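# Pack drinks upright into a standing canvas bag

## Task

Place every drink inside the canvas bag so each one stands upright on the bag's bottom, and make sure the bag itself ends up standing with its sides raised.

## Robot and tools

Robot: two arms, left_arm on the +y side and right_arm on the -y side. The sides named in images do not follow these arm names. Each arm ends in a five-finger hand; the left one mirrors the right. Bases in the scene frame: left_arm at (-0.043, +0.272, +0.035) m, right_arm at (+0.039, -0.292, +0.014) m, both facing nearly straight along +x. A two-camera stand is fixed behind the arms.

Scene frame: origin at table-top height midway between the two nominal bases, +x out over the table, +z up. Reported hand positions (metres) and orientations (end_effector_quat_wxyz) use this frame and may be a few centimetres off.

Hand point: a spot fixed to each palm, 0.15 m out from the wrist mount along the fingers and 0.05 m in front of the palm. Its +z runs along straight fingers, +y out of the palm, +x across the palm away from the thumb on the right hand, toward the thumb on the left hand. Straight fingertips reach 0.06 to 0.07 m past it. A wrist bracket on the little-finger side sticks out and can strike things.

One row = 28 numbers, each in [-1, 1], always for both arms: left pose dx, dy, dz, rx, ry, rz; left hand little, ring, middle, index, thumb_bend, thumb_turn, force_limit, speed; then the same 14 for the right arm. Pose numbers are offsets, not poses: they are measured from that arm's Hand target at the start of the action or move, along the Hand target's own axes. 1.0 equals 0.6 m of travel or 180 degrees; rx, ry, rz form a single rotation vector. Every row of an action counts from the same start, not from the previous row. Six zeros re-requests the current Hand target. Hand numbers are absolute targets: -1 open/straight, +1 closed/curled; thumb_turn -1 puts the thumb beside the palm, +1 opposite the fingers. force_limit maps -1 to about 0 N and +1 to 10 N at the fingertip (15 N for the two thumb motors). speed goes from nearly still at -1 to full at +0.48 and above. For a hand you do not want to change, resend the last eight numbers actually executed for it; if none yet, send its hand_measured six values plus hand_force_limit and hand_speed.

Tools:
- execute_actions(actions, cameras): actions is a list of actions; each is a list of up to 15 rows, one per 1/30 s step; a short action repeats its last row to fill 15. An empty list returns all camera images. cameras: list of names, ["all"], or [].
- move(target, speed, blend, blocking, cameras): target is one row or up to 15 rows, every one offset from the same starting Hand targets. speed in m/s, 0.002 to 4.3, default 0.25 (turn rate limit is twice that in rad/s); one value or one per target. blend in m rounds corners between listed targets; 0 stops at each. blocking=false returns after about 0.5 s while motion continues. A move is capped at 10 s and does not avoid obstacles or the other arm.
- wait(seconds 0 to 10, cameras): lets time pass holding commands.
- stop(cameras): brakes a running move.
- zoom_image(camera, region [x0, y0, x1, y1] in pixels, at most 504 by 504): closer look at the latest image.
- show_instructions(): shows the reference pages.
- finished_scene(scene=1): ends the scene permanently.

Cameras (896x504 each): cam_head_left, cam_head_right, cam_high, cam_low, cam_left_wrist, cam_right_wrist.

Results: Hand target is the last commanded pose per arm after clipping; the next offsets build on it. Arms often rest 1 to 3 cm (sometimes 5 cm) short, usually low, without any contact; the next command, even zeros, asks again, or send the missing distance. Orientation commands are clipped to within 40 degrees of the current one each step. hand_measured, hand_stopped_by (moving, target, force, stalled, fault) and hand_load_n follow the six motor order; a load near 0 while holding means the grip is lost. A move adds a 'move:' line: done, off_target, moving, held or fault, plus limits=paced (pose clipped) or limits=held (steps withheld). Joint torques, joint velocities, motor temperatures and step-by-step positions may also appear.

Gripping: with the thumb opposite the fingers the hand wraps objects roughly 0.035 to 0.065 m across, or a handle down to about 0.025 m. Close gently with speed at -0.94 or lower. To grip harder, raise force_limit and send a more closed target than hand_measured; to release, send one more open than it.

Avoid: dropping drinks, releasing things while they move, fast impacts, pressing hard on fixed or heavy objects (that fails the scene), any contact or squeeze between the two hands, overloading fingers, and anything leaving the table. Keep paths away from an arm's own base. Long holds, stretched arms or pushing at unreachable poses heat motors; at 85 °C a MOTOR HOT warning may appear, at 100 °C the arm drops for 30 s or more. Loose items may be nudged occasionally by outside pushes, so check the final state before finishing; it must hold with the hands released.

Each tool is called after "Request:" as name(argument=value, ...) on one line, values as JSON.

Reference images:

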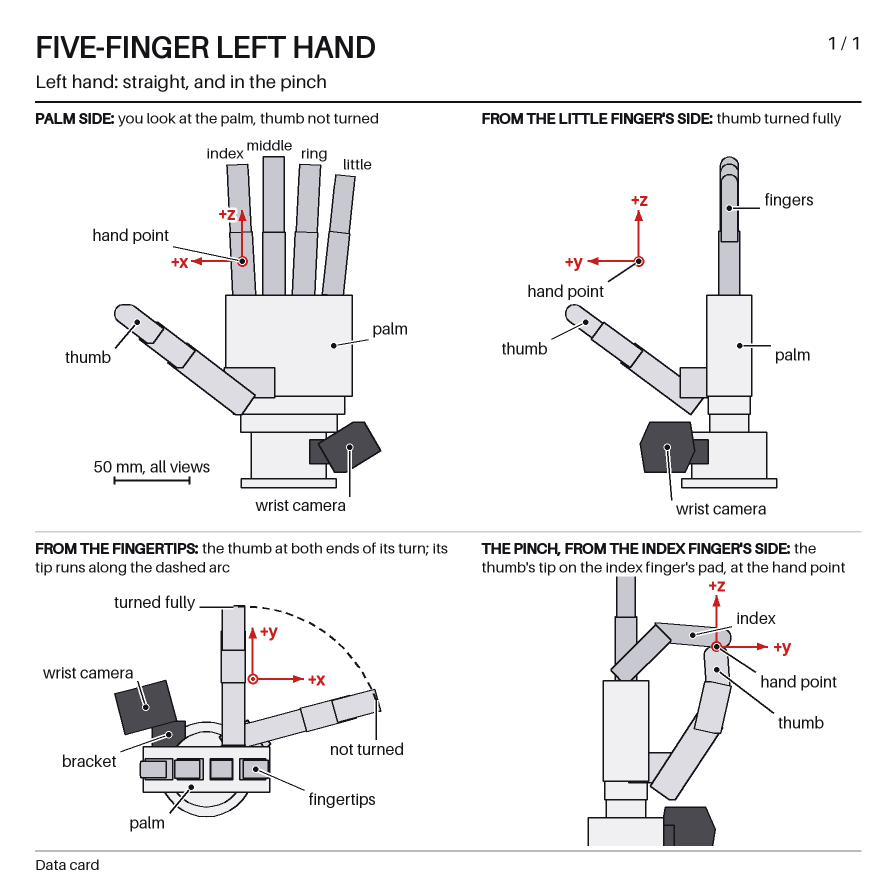

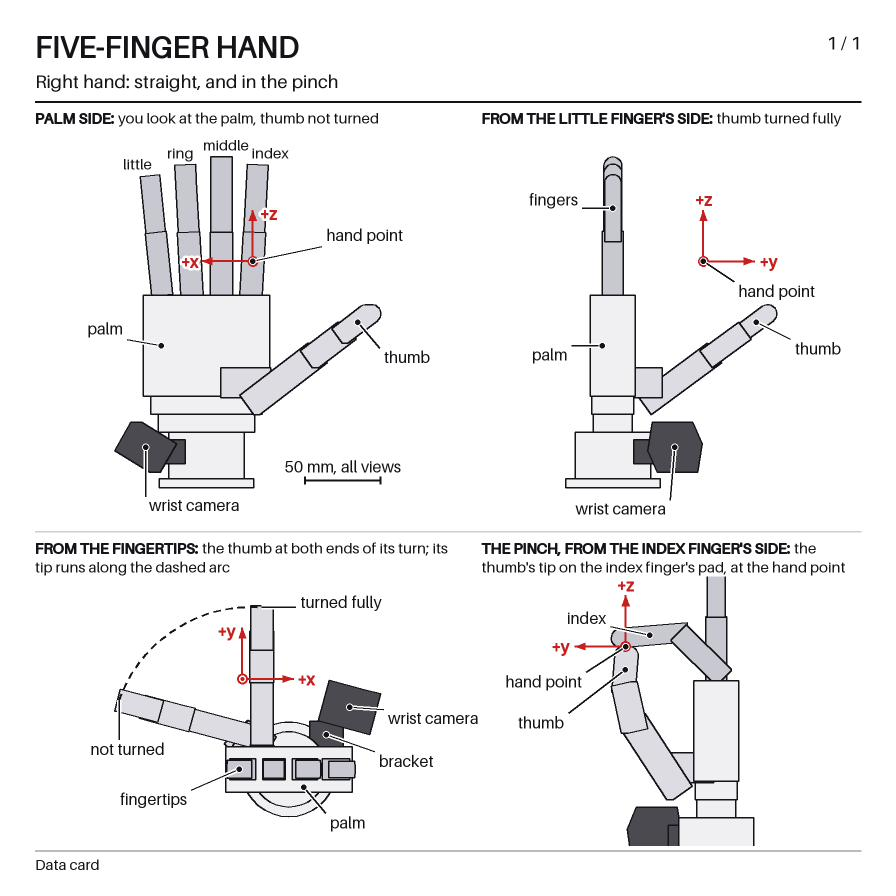

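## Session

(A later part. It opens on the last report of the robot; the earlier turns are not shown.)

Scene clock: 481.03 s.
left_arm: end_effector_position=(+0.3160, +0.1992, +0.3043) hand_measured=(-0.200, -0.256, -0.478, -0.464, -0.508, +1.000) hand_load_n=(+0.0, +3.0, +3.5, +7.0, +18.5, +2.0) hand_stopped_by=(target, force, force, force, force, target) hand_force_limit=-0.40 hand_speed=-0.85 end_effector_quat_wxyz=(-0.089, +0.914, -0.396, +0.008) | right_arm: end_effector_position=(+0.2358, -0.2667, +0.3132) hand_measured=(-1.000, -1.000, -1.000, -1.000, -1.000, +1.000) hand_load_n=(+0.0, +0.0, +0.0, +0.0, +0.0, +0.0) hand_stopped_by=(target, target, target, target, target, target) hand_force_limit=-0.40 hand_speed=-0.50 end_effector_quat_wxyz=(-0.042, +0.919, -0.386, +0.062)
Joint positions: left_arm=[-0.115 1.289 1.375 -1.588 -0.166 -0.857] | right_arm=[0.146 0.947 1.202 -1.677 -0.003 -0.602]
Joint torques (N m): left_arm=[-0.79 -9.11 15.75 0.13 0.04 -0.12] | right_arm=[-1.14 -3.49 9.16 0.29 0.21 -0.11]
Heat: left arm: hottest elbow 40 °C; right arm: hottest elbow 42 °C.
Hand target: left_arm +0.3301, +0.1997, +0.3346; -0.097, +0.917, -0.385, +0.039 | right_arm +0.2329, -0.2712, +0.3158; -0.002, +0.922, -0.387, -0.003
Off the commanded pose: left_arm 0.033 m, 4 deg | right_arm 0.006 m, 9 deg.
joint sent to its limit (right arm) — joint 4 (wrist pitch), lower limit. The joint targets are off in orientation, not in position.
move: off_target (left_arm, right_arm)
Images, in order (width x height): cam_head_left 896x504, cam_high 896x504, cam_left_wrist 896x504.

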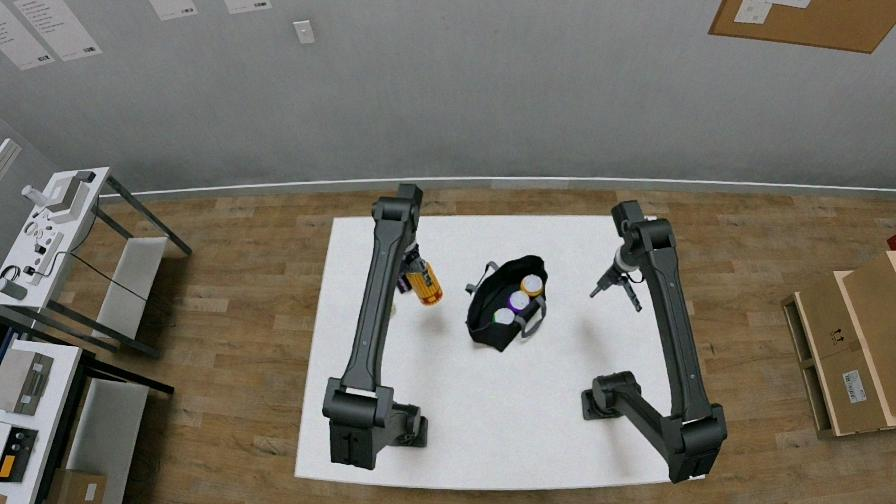

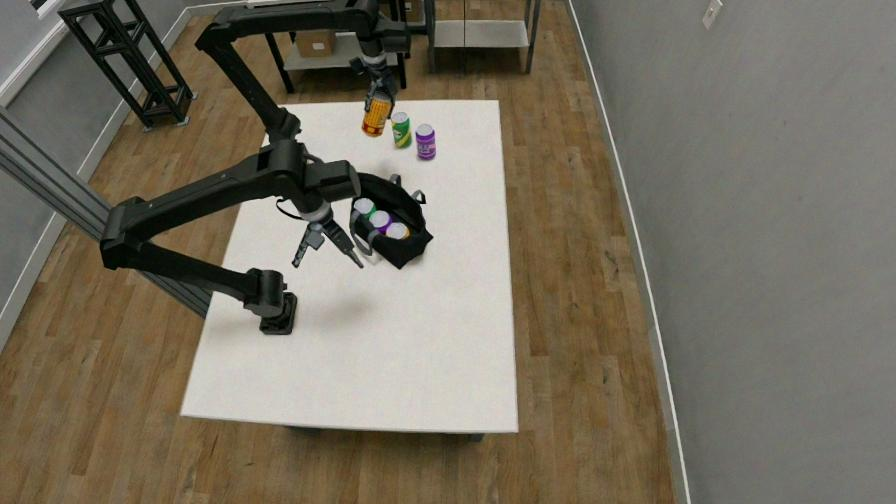

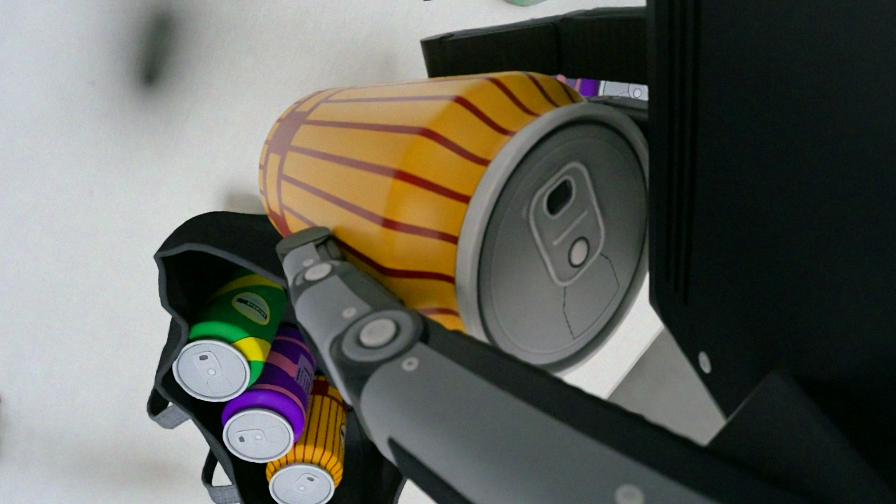

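Request:
move(target=[0.3948,0.1978,-0.0165,0.067,0,0,-0.2,-0.2,-0.2,-0.2,0.3,1,-0.4,-0.85,0,0,0,0,0,0,-1,-1,-1,-1,-1,1,-0.4,-0.5], speed=0.25, cameras=["cam_head_left","cam_high","cam_left_wrist"])

Request:
zoom_image(camera="cam_high", region=[330, 140, 470, 280])

Request:
zoom_image(camera="cam_head_left", region=[450, 230, 590, 370])

Scene clock: 490.07 s.
left_arm: end_effector_position=(+0.3983, -0.0461, +0.2850) hand_measured=(-0.200, -0.256, -0.478, -0.464, -0.508, +1.000) hand_load_n=(+0.0, +2.5, +3.0, +6.5, +19.0, +2.0) hand_stopped_by=(target, force, force, force, force, target) hand_force_limit=-0.40 hand_speed=-0.85 end_effector_quat_wxyz=(-0.199, +0.897, -0.393, +0.046) | right_arm: end_effector_position=(+0.2359, -0.2668, +0.3132) hand_measured=(-1.000, -1.000, -1.000, -1.000, -1.000, +1.000) hand_load_n=(+0.0, +0.0, +0.0, +0.0, +0.0, +0.0) hand_stopped_by=(target, target, target, target, target, target) hand_force_limit=-0.40 hand_speed=-0.50 end_effector_quat_wxyz=(-0.041, +0.919, -0.386, +0.062)
Joint positions: left_arm=[-0.663 1.72 1.806 -1.665 -0.411 -1.405] | right_arm=[0.146 0.947 1.202 -1.677 -0.003 -0.603]
Joint torques (N m): left_arm=[-1.08 -15.85 15.61 0.06 -0.56 -0.14] | right_arm=[-1.2 -3.37 9.29 0.25 0.21 -0.06]
Heat: left arm: hottest elbow 40 °C; right arm: hottest elbow 41 °C.
Hand target: left_arm +0.4115, -0.0522, +0.3192; -0.192, +0.902, -0.379, +0.080 | right_arm +0.2329, -0.2712, +0.3158; -0.001, +0.922, -0.387, -0.003
Off the commanded pose: left_arm 0.037 m, 4 deg | right_arm 0.006 m, 9 deg.
joint sent to its limit (right arm) — joint 4 (wrist pitch), lower limit. The joint targets are off in orientation, not in position.
move: off_target (left_arm, right_arm)
Images, in order (width x height): cam_head_left 896x504, cam_high 896x504, cam_left_wrist 896x504.

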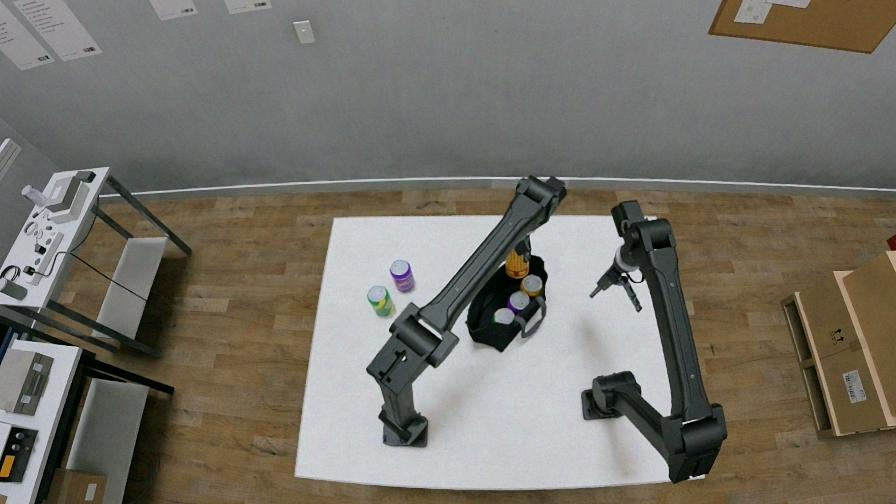

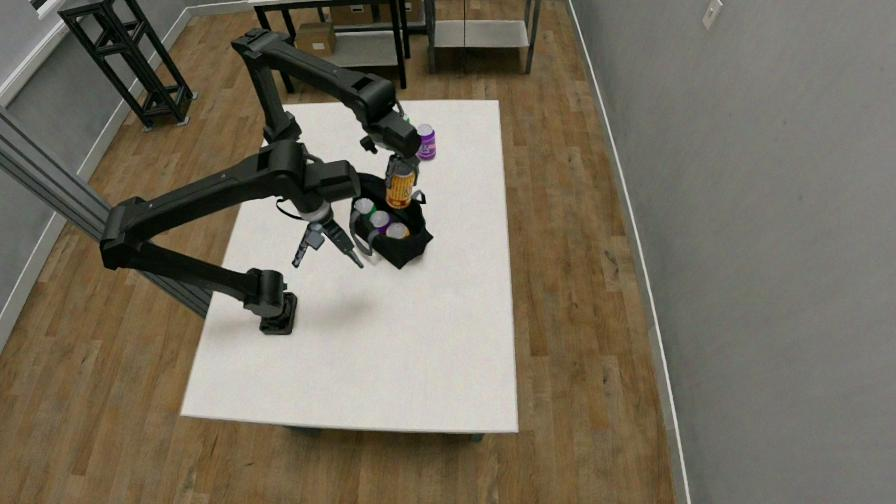

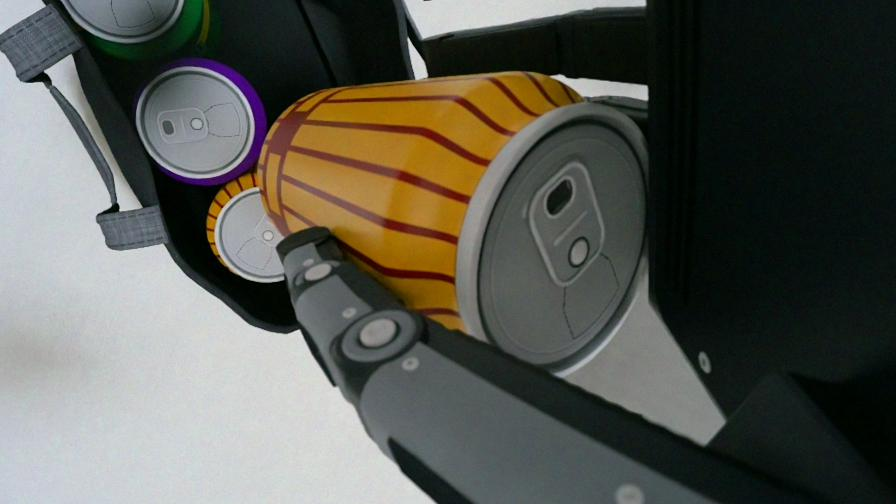

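Scaled by 3.600.

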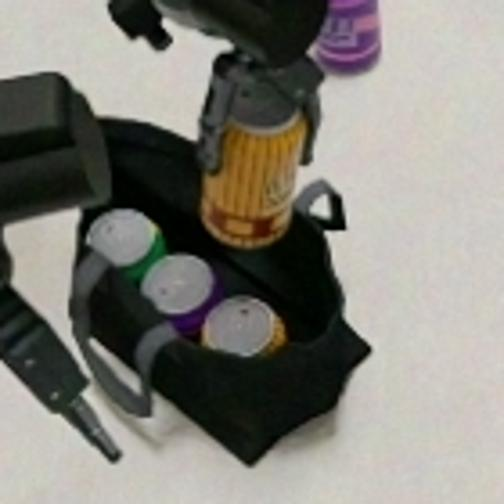

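Scaled by 3.600.

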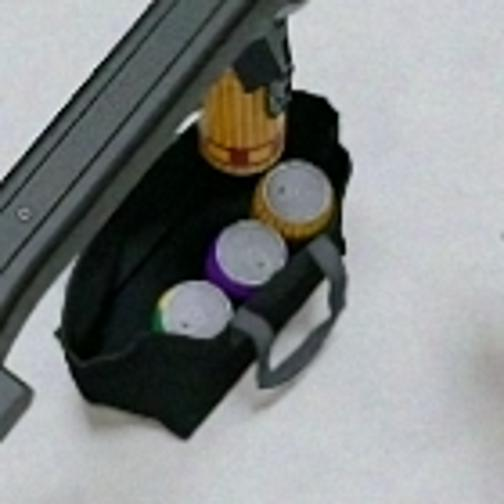

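Request:
move(target=[[-0.0004,0.0579,0.1461,-0.028,0,0,-0.2,-0.2,-0.2,-0.2,0.3,1,-0.4,-0.85,0,0,0,0,0,0,-1,-1,-1,-1,-1,1,-0.4,-0.5],[-0.002,0.0575,0.2103,-0.028,0,0,-0.2,-0.2,-0.2,-0.2,0.3,1,-0.4,-0.85,0,0,0,0,0,0,-1,-1,-1,-1,-1,1,-0.4,-0.5]], speed=[0.15,0.08], cameras=["cam_head_left","cam_high","cam_left_wrist"])

Request:
zoom_image(camera="cam_high", region=[330, 140, 470, 280])

Request:
zoom_image(camera="cam_head_left", region=[450, 230, 590, 370])

Scene clock: 497.13 s.
left_arm: end_effector_position=(+0.4176, -0.0357, +0.1869) hand_measured=(-0.200, -0.256, -0.478, -0.464, -0.508, +1.000) hand_load_n=(+0.0, +2.5, +3.0, +6.5, +19.0, +1.5) hand_stopped_by=(target, force, force, force, force, target) hand_force_limit=-0.40 hand_speed=-0.85 end_effector_quat_wxyz=(-0.155, +0.909, -0.383, +0.053) | right_arm: end_effector_position=(+0.2359, -0.2668, +0.3132) hand_measured=(-1.000, -1.000, -1.000, -1.000, -1.000, +1.000) hand_load_n=(+0.0, +0.0, +0.0, -0.5, +0.0, +0.0) hand_stopped_by=(target, target, target, target, target, target) hand_force_limit=-0.40 hand_speed=-0.50 end_effector_quat_wxyz=(-0.041, +0.919, -0.386, +0.062)
Joint positions: left_arm=[-0.594 1.726 1.556 -1.353 -0.327 -1.353] | right_arm=[0.146 0.947 1.202 -1.677 -0.003 -0.603]
Joint torques (N m): left_arm=[-0.91 -14.86 9.98 1.2 -0.22 0.01] | right_arm=[-0.79 -3.72 9.31 0.36 0.21 -0.05]
Heat: left arm: hottest elbow 40 °C; right arm: hottest elbow 41 °C.
Hand target: left_arm +0.4248, -0.0371, +0.1900; -0.153, +0.909, -0.382, +0.063 | right_arm +0.2329, -0.2712, +0.3158; -0.001, +0.922, -0.387, -0.003
Off the commanded pose: left_arm 0.008 m, 1 deg | right_arm 0.006 m, 9 deg.
joint sent to its limit (right arm) — joint 4 (wrist pitch), lower limit. The joint targets are off in orientation, not in position.
move: off_target (right_arm)
Images, in order (width x height): cam_head_left 896x504, cam_high 896x504, cam_left_wrist 896x504.

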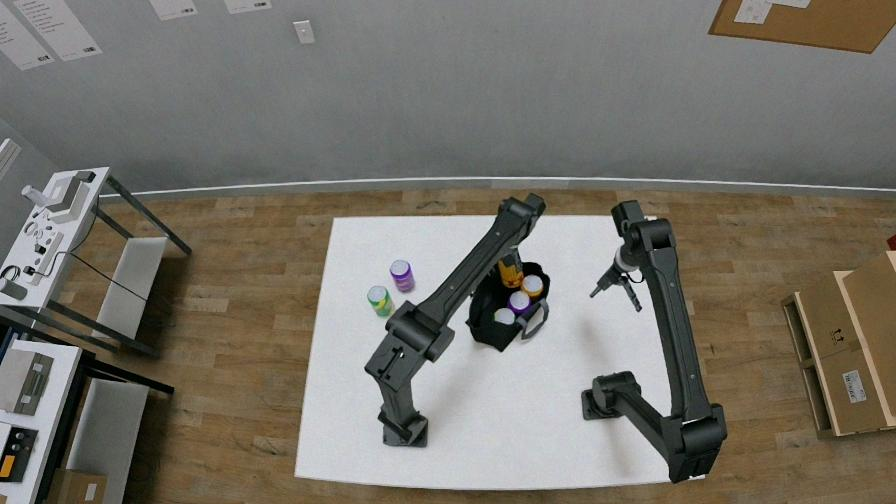

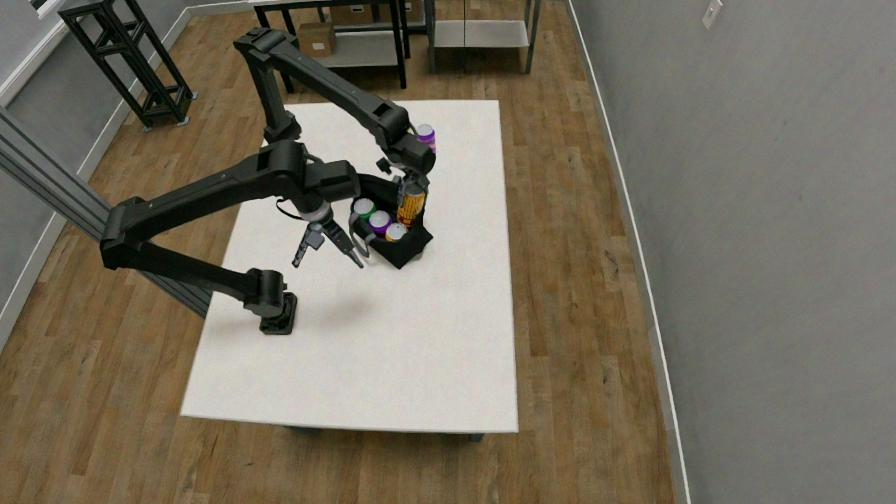

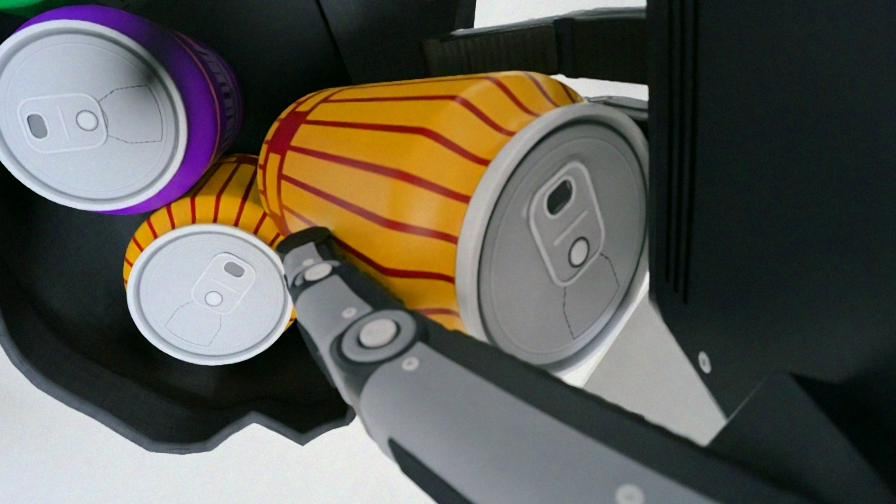

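Scaled by 3.600.

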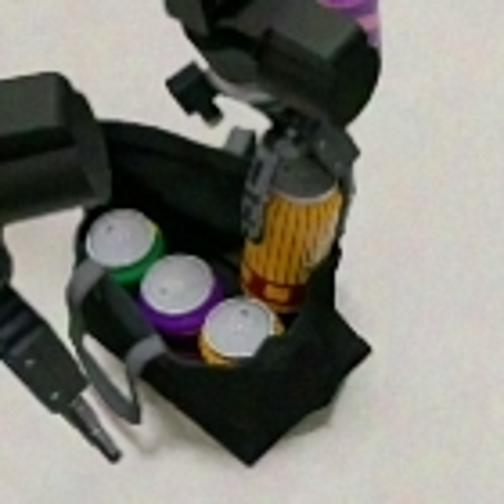

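Scaled by 3.600.

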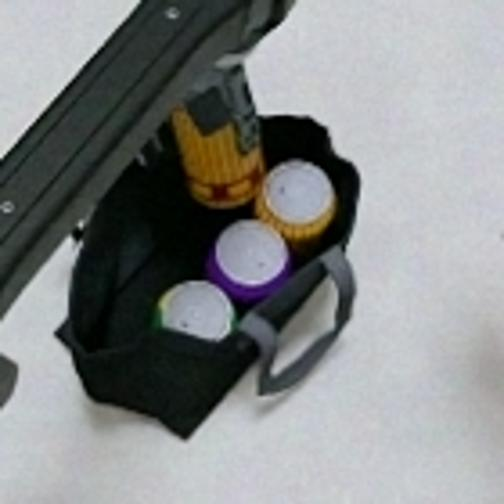

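Request:
zoom_image(camera="cam_left_wrist", region=[300, 0, 660, 200])

Request:
zoom_image(camera="cam_high", region=[380, 160, 450, 230])

Scaled by 1.400.

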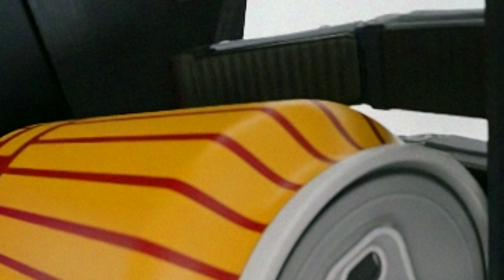

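Scaled by 7.200.

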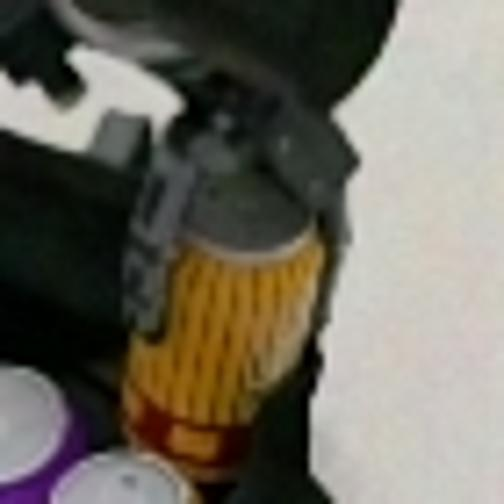

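Request:
move(target=[[0,-0.0409,-0.1181,0,0,0,-0.2,-0.2,-0.2,-0.2,0.3,1,-0.4,-0.85,0,0,0,0,0,0,-1,-1,-1,-1,-1,1,-0.4,-0.5],[-0.004,0.012,-0.1365,0.149,0,0,-0.2,-0.2,-0.2,-0.2,0.3,1,-0.4,-0.85,0,0,0,0,0,0,-1,-1,-1,-1,-1,1,-0.4,-0.5]], speed=[0.15,0.2], blend=[0.02,0], cameras=["cam_head_left","cam_high","cam_left_wrist"])

Request:
zoom_image(camera="cam_high", region=[330, 140, 470, 280])

Request:
zoom_image(camera="cam_head_left", region=[450, 230, 590, 370])

Scene clock: 512.20 s.
left_arm: end_effector_position=(+0.3980, -0.0593, +0.2407) hand_measured=(-0.200, -0.256, -0.478, -0.464, -0.508, +1.000) hand_load_n=(+0.0, +2.5, +2.5, +6.0, +19.5, +2.0) hand_stopped_by=(target, force, force, force, force, target) hand_force_limit=-0.40 hand_speed=-0.85 end_effector_quat_wxyz=(-0.361, +0.846, -0.369, +0.129) | right_arm: end_effector_position=(+0.2359, -0.2668, +0.3132) hand_measured=(-1.000, -1.000, -1.000, -1.000, -1.000, +1.000) hand_load_n=(+0.0, +0.0, +0.0, +0.0, +0.0, +0.0) hand_stopped_by=(target, target, target, target, target, target) hand_force_limit=-0.40 hand_speed=-0.50 end_effector_quat_wxyz=(-0.041, +0.919, -0.386, +0.062)
Joint positions: left_arm=[-0.822 1.726 1.637 -1.545 -0.786 -1.592] | right_arm=[0.146 0.947 1.202 -1.677 -0.003 -0.603]
Joint torques (N m): left_arm=[-1.55 -17.44 10.63 -0.05 -1.26 -0.17] | right_arm=[-0.97 -3.31 9.17 0.28 0.2 -0.03]
Heat: left arm: hottest elbow 38 °C; right arm: hottest elbow 40 °C.
Hand target: left_arm +0.3992, -0.0590, +0.2651; -0.359, +0.849, -0.357, +0.150 | right_arm +0.2329, -0.2712, +0.3158; -0.001, +0.922, -0.387, -0.003
Off the commanded pose: left_arm 0.024 m, 3 deg | right_arm 0.006 m, 9 deg.
joint sent to its limit (right arm) — joint 4 (wrist pitch), lower limit. The joint targets are off in orientation, not in position.
move: off_target (left_arm, right_arm)
Images, in order (width x height): cam_head_left 896x504, cam_high 896x504, cam_left_wrist 896x504.

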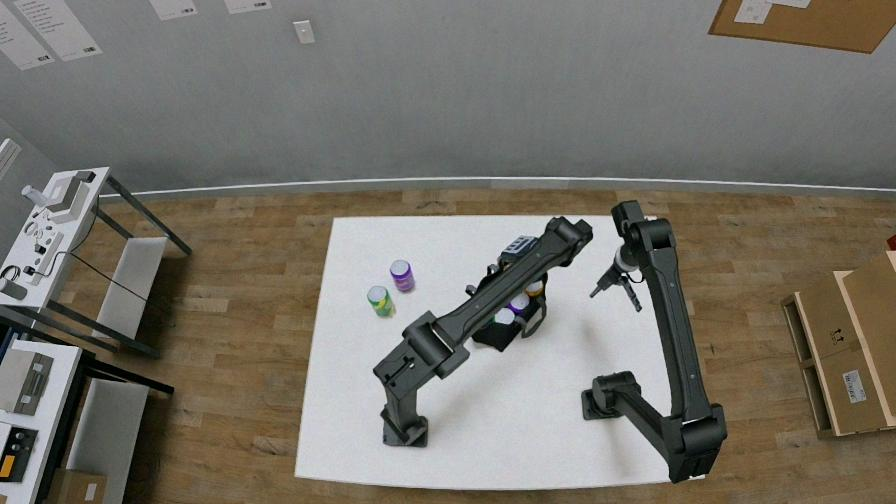

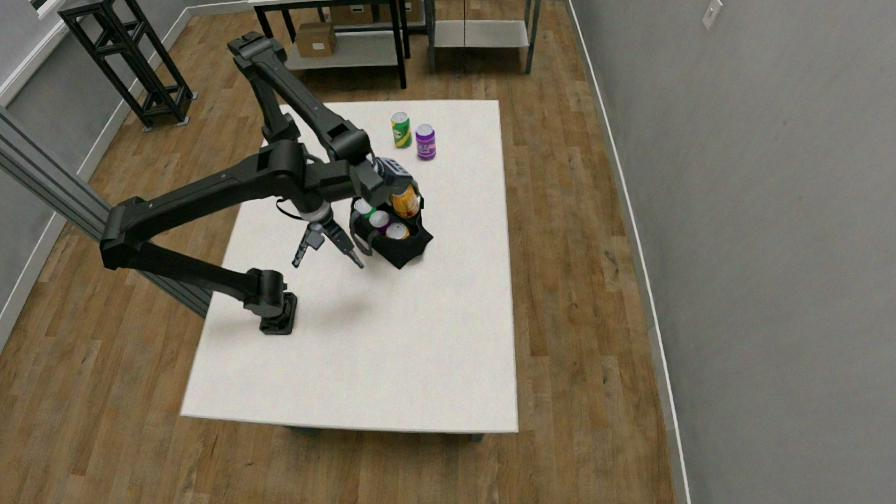

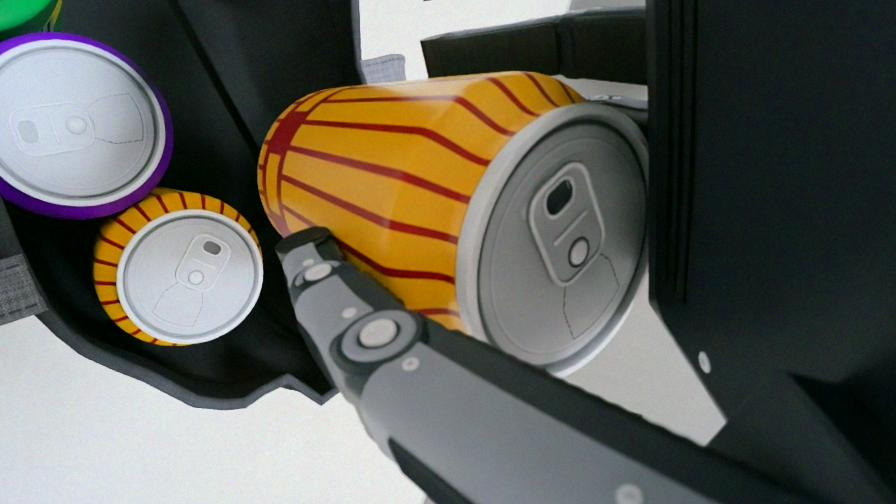

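Scaled by 3.600.

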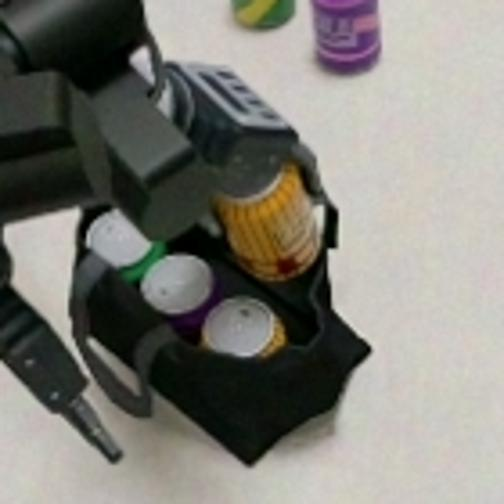

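Scaled by 3.600.

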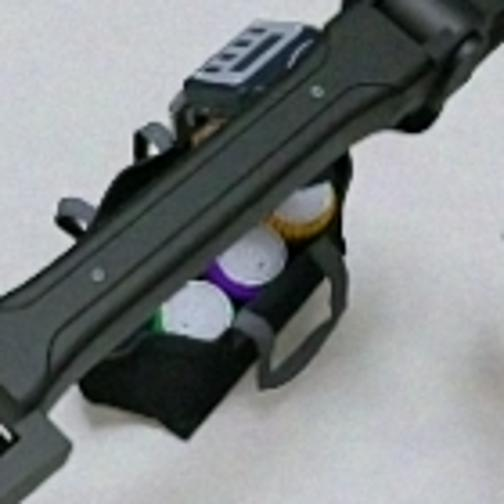

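Request:
move(target=[[-0.0262,0.0178,0.0057,0,0,0,-0.2,-0.2,-0.2,-0.2,0.3,1,-0.4,-0.85,0.155,0.199,0,0.189,0,0,-1,-1,-1,-1,-1,1,-0.4,-0.5],[-0.0262,0.1348,0.1195,0,0,0,-0.2,-0.2,-0.2,-0.2,0.3,1,-0.4,-0.85,0.155,0.199,0,0.189,0,0,-1,-1,-1,-1,-1,1,-0.4,-0.5]], speed=[0.2,0.12], cameras=["cam_head_left","cam_high","cam_left_wrist"])

Request:
zoom_image(camera="cam_high", region=[330, 140, 470, 280])

Request:
zoom_image(camera="cam_head_left", region=[450, 230, 590, 370])

Scene clock: 520.00 s.
left_arm: end_effector_position=(+0.3800, -0.0421, +0.1441) hand_measured=(-0.200, -0.256, -0.478, -0.464, -0.508, +1.000) hand_load_n=(+0.0, +2.5, +2.5, +6.5, +19.0, +2.5) hand_stopped_by=(target, force, force, force, force, target) hand_force_limit=-0.40 hand_speed=-0.85 end_effector_quat_wxyz=(-0.363, +0.848, -0.365, +0.129) | right_arm: end_effector_position=(+0.2160, -0.4189, +0.3151) hand_measured=(-1.000, -1.000, -1.000, -1.000, -1.000, +1.000) hand_load_n=(+0.0, +0.0, +0.0, +0.0, +0.0, +0.0) hand_stopped_by=(target, target, target, target, target, target) hand_force_limit=-0.40 hand_speed=-0.50 end_effector_quat_wxyz=(-0.205, +0.877, -0.396, +0.179)
Joint positions: left_arm=[-0.827 1.721 1.37 -1.295 -0.789 -1.611] | right_arm=[-0.859 0.874 1.164 -1.675 -0.522 -1.504]
Joint torques (N m): left_arm=[-2.08 -15.38 9.78 0.75 -1.11 -0.14] | right_arm=[-1.44 -1.96 9.5 0.35 -0.31 -0.09]
Heat: left arm: hottest elbow 37 °C; right arm: hottest elbow 40 °C.
Hand target: left_arm +0.3846, -0.0510, +0.1570; -0.359, +0.849, -0.357, +0.150 | right_arm +0.2128, -0.4212, +0.3151; -0.271, +0.881, -0.371, +0.111
Off the commanded pose: left_arm 0.016 m, 3 deg | right_arm 0.004 m, 11 deg.
joint sent to its limit (right arm) — joint 4 (wrist pitch), lower limit. The joint targets are off in orientation, not in position.
move: off_target (left_arm, right_arm)
Images, in order (width x height): cam_head_left 896x504, cam_high 896x504, cam_left_wrist 896x504.

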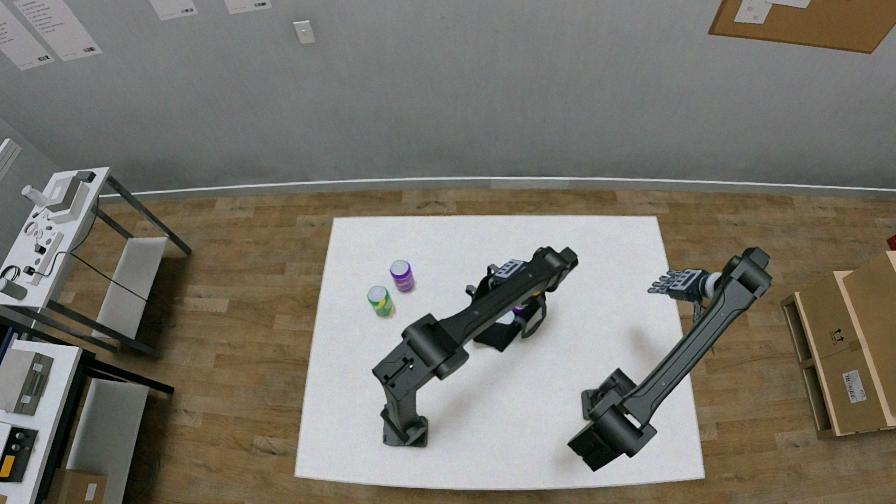

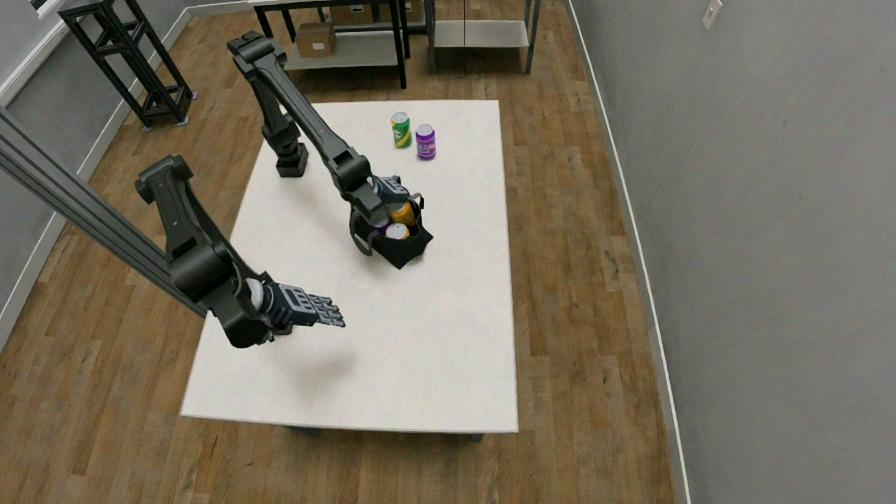

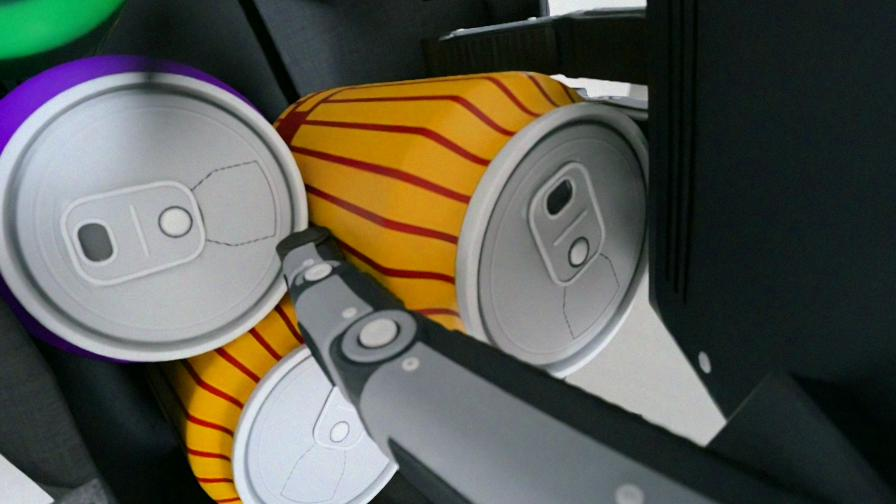

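Scaled by 3.600.

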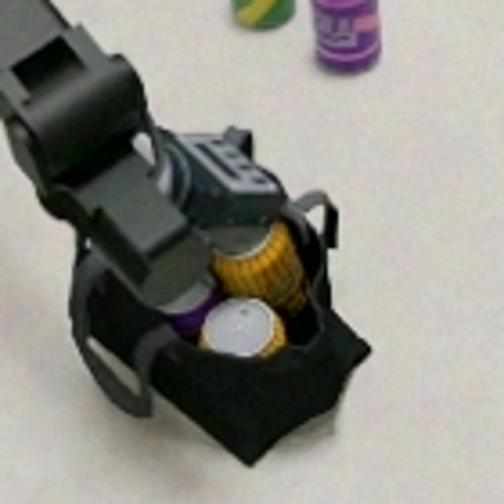

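Scaled by 3.600.

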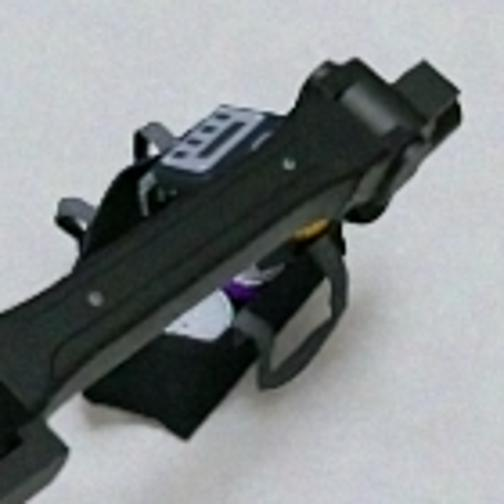

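Request:
move(target=[[0.0035,-0.0165,0.0169,-0.033,0,0,-0.2,-0.2,-0.2,-0.2,0.3,1,-0.4,-0.85,0,0,0,0,0,0,-1,-1,-1,-1,-1,1,-0.4,-0.5],[0.0035,0.0206,0.0529,-0.033,0,0,-0.2,-0.2,-0.2,-0.2,0.3,1,-0.4,-0.85,0,0,0,0,0,0,-1,-1,-1,-1,-1,1,-0.4,-0.5]], speed=[0.1,0.08], cameras=["cam_high","cam_left_wrist"])

Request:
zoom_image(camera="cam_high", region=[330, 140, 470, 280])

Scene clock: 526.70 s.
left_arm: end_effector_position=(+0.3913, -0.0414, +0.1232) hand_measured=(-0.200, -0.256, -0.478, -0.464, -0.508, +1.000) hand_load_n=(+0.0, +2.5, +3.0, +6.5, +19.0, +2.0) hand_stopped_by=(target, force, force, force, force, target) hand_force_limit=-0.40 hand_speed=-0.85 end_effector_quat_wxyz=(-0.315, +0.867, -0.365, +0.125) | right_arm: end_effector_position=(+0.2160, -0.4189, +0.3151) hand_measured=(-1.000, -1.000, -1.000, -1.000, -1.000, +1.000) hand_load_n=(+0.0, +0.0, +0.0, +0.0, +0.0, +0.0) hand_stopped_by=(target, target, target, target, target, target) hand_force_limit=-0.40 hand_speed=-0.50 end_effector_quat_wxyz=(-0.205, +0.877, -0.396, +0.179)
Joint positions: left_arm=[-0.773 1.722 1.334 -1.176 -0.691 -1.538] | right_arm=[-0.859 0.874 1.164 -1.675 -0.522 -1.504]
Joint torques (N m): left_arm=[-1.08 -14.21 9.18 0.92 -0.82 0.02] | right_arm=[-1.08 -1.2 9.48 0.31 -0.32 -0.06]
Heat: left arm: hottest elbow 36 °C; right arm: hottest elbow 40 °C.
Hand target: left_arm +0.3961, -0.0425, +0.1260; -0.315, +0.867, -0.364, +0.131 | right_arm +0.2128, -0.4212, +0.3151; -0.271, +0.881, -0.371, +0.111
Off the commanded pose: left_arm 0.006 m, 1 deg | right_arm 0.004 m, 11 deg.
joint sent to its limit (right arm) — joint 4 (wrist pitch), lower limit. The joint targets are off in orientation, not in position.
move: off_target (right_arm)
Images, in order (width x height): cam_high 896x504, cam_left_wrist 896x504.

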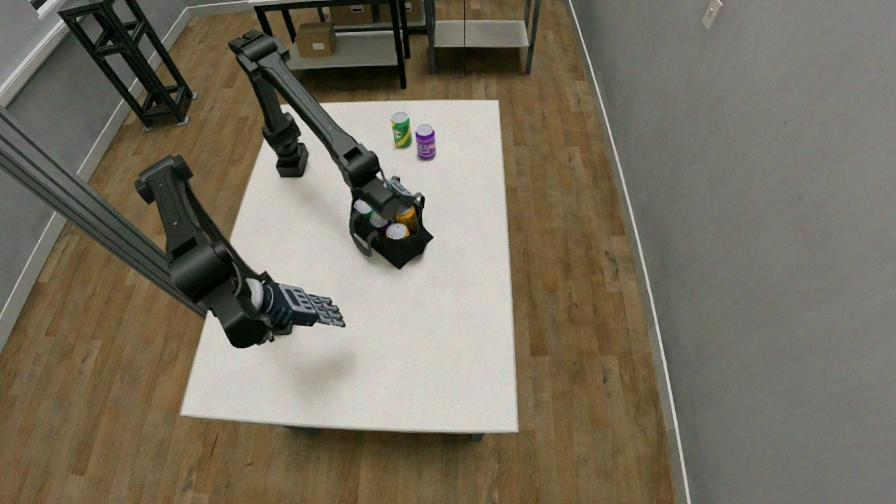

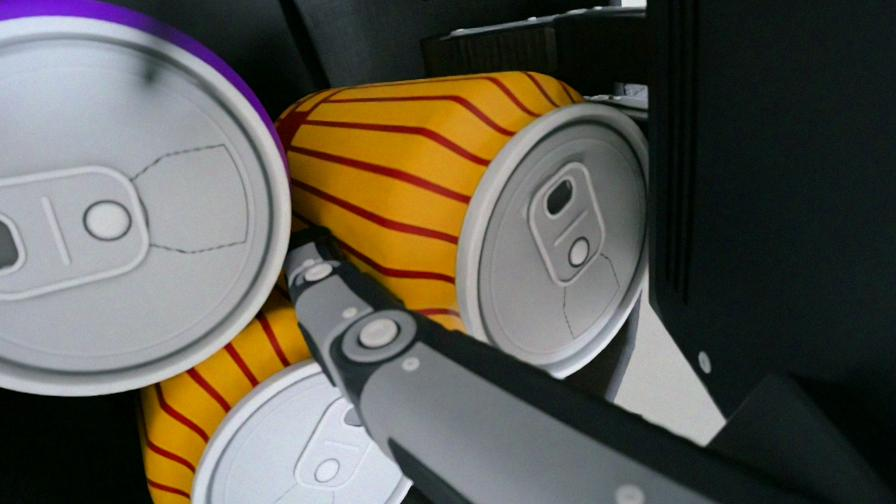

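Scaled by 3.600.

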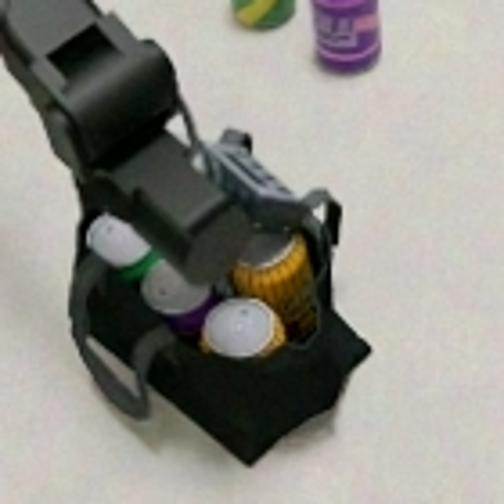

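Request:
move(target=[0.0067,0.0321,0.0384,0,0,0,-0.2,-0.2,-0.2,-0.2,0.3,1,-0.4,-0.85,0,0,0,0,0,0,-1,-1,-1,-1,-1,1,-0.4,-0.5], speed=0.06, cameras=["cam_high","cam_left_wrist"])

Request:
zoom_image(camera="cam_high", region=[330, 140, 470, 280])

Scene clock: 528.50 s.
left_arm: end_effector_position=(+0.3920, -0.0435, +0.1007) hand_measured=(-0.200, -0.256, -0.478, -0.464, -0.508, +1.000) hand_load_n=(+0.0, +2.0, +2.0, +5.5, +19.0, +1.5) hand_stopped_by=(target, force, force, force, force, target) hand_force_limit=-0.40 hand_speed=-0.85 end_effector_quat_wxyz=(-0.313, +0.867, -0.367, +0.125) | right_arm: end_effector_position=(+0.2160, -0.4189, +0.3151) hand_measured=(-1.000, -1.000, -1.000, -1.000, -1.000, +1.000) hand_load_n=(+0.0, +0.0, +0.0, +0.0, +0.0, +0.0) hand_stopped_by=(target, target, target, target, target, target) hand_force_limit=-0.40 hand_speed=-0.50 end_effector_quat_wxyz=(-0.205, +0.877, -0.396, +0.179)
Joint positions: left_arm=[-0.774 1.749 1.308 -1.121 -0.688 -1.535] | right_arm=[-0.859 0.874 1.164 -1.675 -0.522 -1.504]
Joint torques (N m): left_arm=[-1.08 -13.33 8.66 1.47 -0.95 -0.01] | right_arm=[-0.85 -1.79 9.39 0.13 -0.33 -0.08]
Heat: left arm: hottest elbow 36 °C; right arm: hottest elbow 40 °C.
Hand target: left_arm +0.3989, -0.0454, +0.0960; -0.315, +0.867, -0.364, +0.131 | right_arm +0.2128, -0.4212, +0.3151; -0.271, +0.881, -0.371, +0.111
Off the commanded pose: left_arm 0.009 m, 1 deg | right_arm 0.004 m, 11 deg.
joint sent to its limit (right arm) — joint 4 (wrist pitch), lower limit. The joint targets are off in orientation, not in position.
move: off_target (right_arm)
Images, in order (width x height): cam_high 896x504, cam_left_wrist 896x504.

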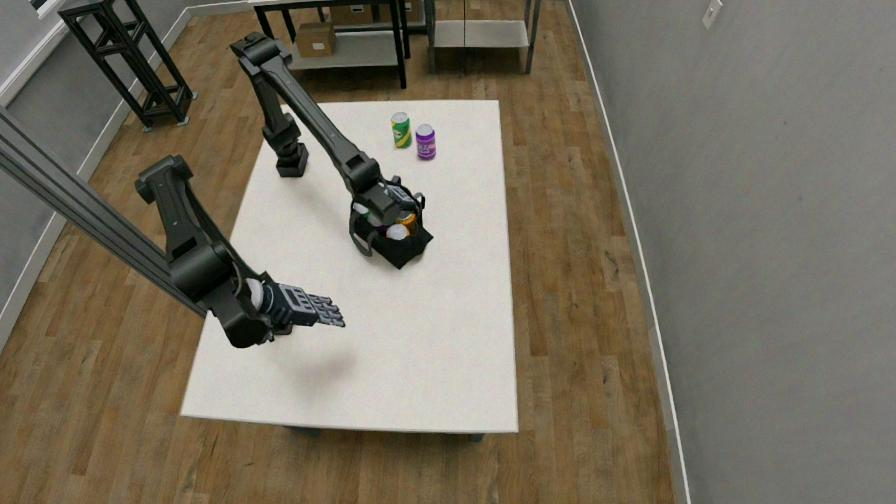

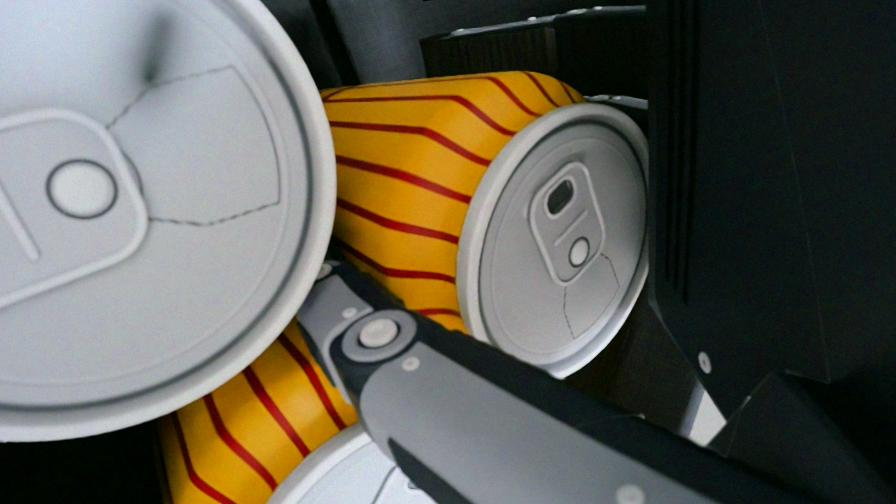

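Scaled by 3.600.

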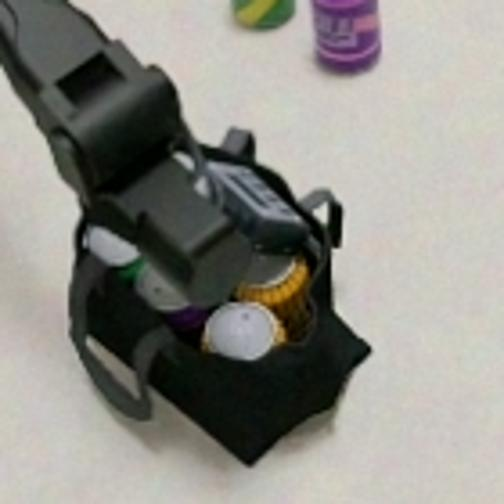

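Request:
move(target=[0,0.0139,0.0166,0,0,0,-0.2,-0.2,-0.2,-0.2,0.3,1,-0.4,-0.85,0,0,0,0,0,0,-1,-1,-1,-1,-1,1,-0.4,-0.5], speed=0.05, cameras=["cam_left_wrist"])

Scene clock: 529.97 s.
left_arm: end_effector_position=(+0.3909, -0.0445, +0.0939) hand_measured=(-0.200, -0.256, -0.478, -0.464, -0.508, +1.000) hand_load_n=(+0.0, +2.0, +1.5, +5.0, +19.5, +1.5) hand_stopped_by=(target, force, force, force, force, target) hand_force_limit=-0.40 hand_speed=-0.85 end_effector_quat_wxyz=(-0.310, +0.868, -0.368, +0.127) | right_arm: end_effector_position=(+0.2160, -0.4189, +0.3151) hand_measured=(-1.000, -1.000, -1.000, -1.000, -1.000, +1.000) hand_load_n=(+0.0, +0.0, +0.0, +0.0, +0.0, +0.0) hand_stopped_by=(target, target, target, target, target, target) hand_force_limit=-0.40 hand_speed=-0.50 end_effector_quat_wxyz=(-0.205, +0.877, -0.396, +0.179)
Joint positions: left_arm=[-0.774 1.752 1.292 -1.094 -0.683 -1.533] | right_arm=[-0.859 0.874 1.164 -1.675 -0.522 -1.504]
Joint torques (N m): left_arm=[-1.26 -12.28 8.49 1.72 -1.16 -0.03] | right_arm=[-0.97 -1.73 9.36 0.32 -0.3 -0.07]
Motor temperatures (°C): left_arm=[25 27 36 26 22 21] | right_arm=[24 25 39 23 23 23]
Heat: left arm: hottest elbow 36 °C; right arm: hottest elbow 39 °C.
Hand target: left_arm +0.3989, -0.0454, +0.0831; -0.315, +0.867, -0.364, +0.131 | right_arm +0.2128, -0.4212, +0.3151; -0.271, +0.881, -0.371, +0.111
Off the commanded pose: left_arm 0.014 m, 1 deg | right_arm 0.004 m, 11 deg.
joint sent to its limit (right arm) — joint 4 (wrist pitch), lower limit. The joint targets are off in orientation, not in position.
move: off_target (left_arm, right_arm)
Images, in order (width x height): cam_left_wrist 896x504.

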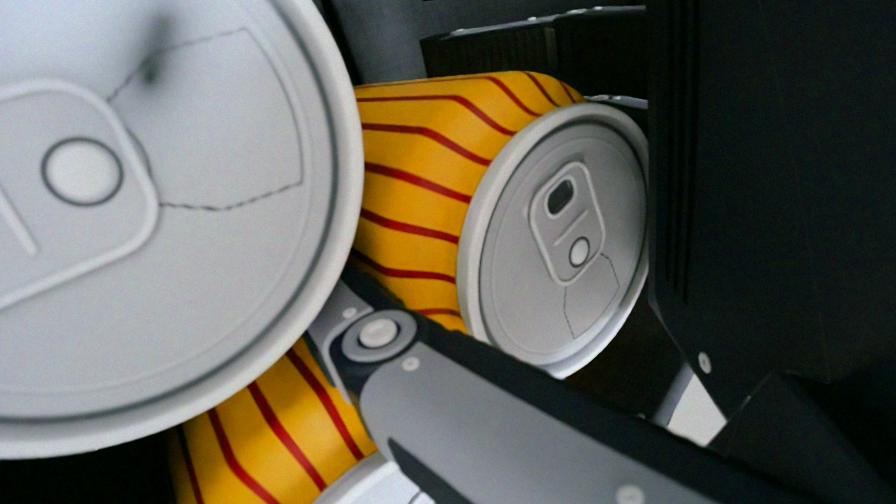

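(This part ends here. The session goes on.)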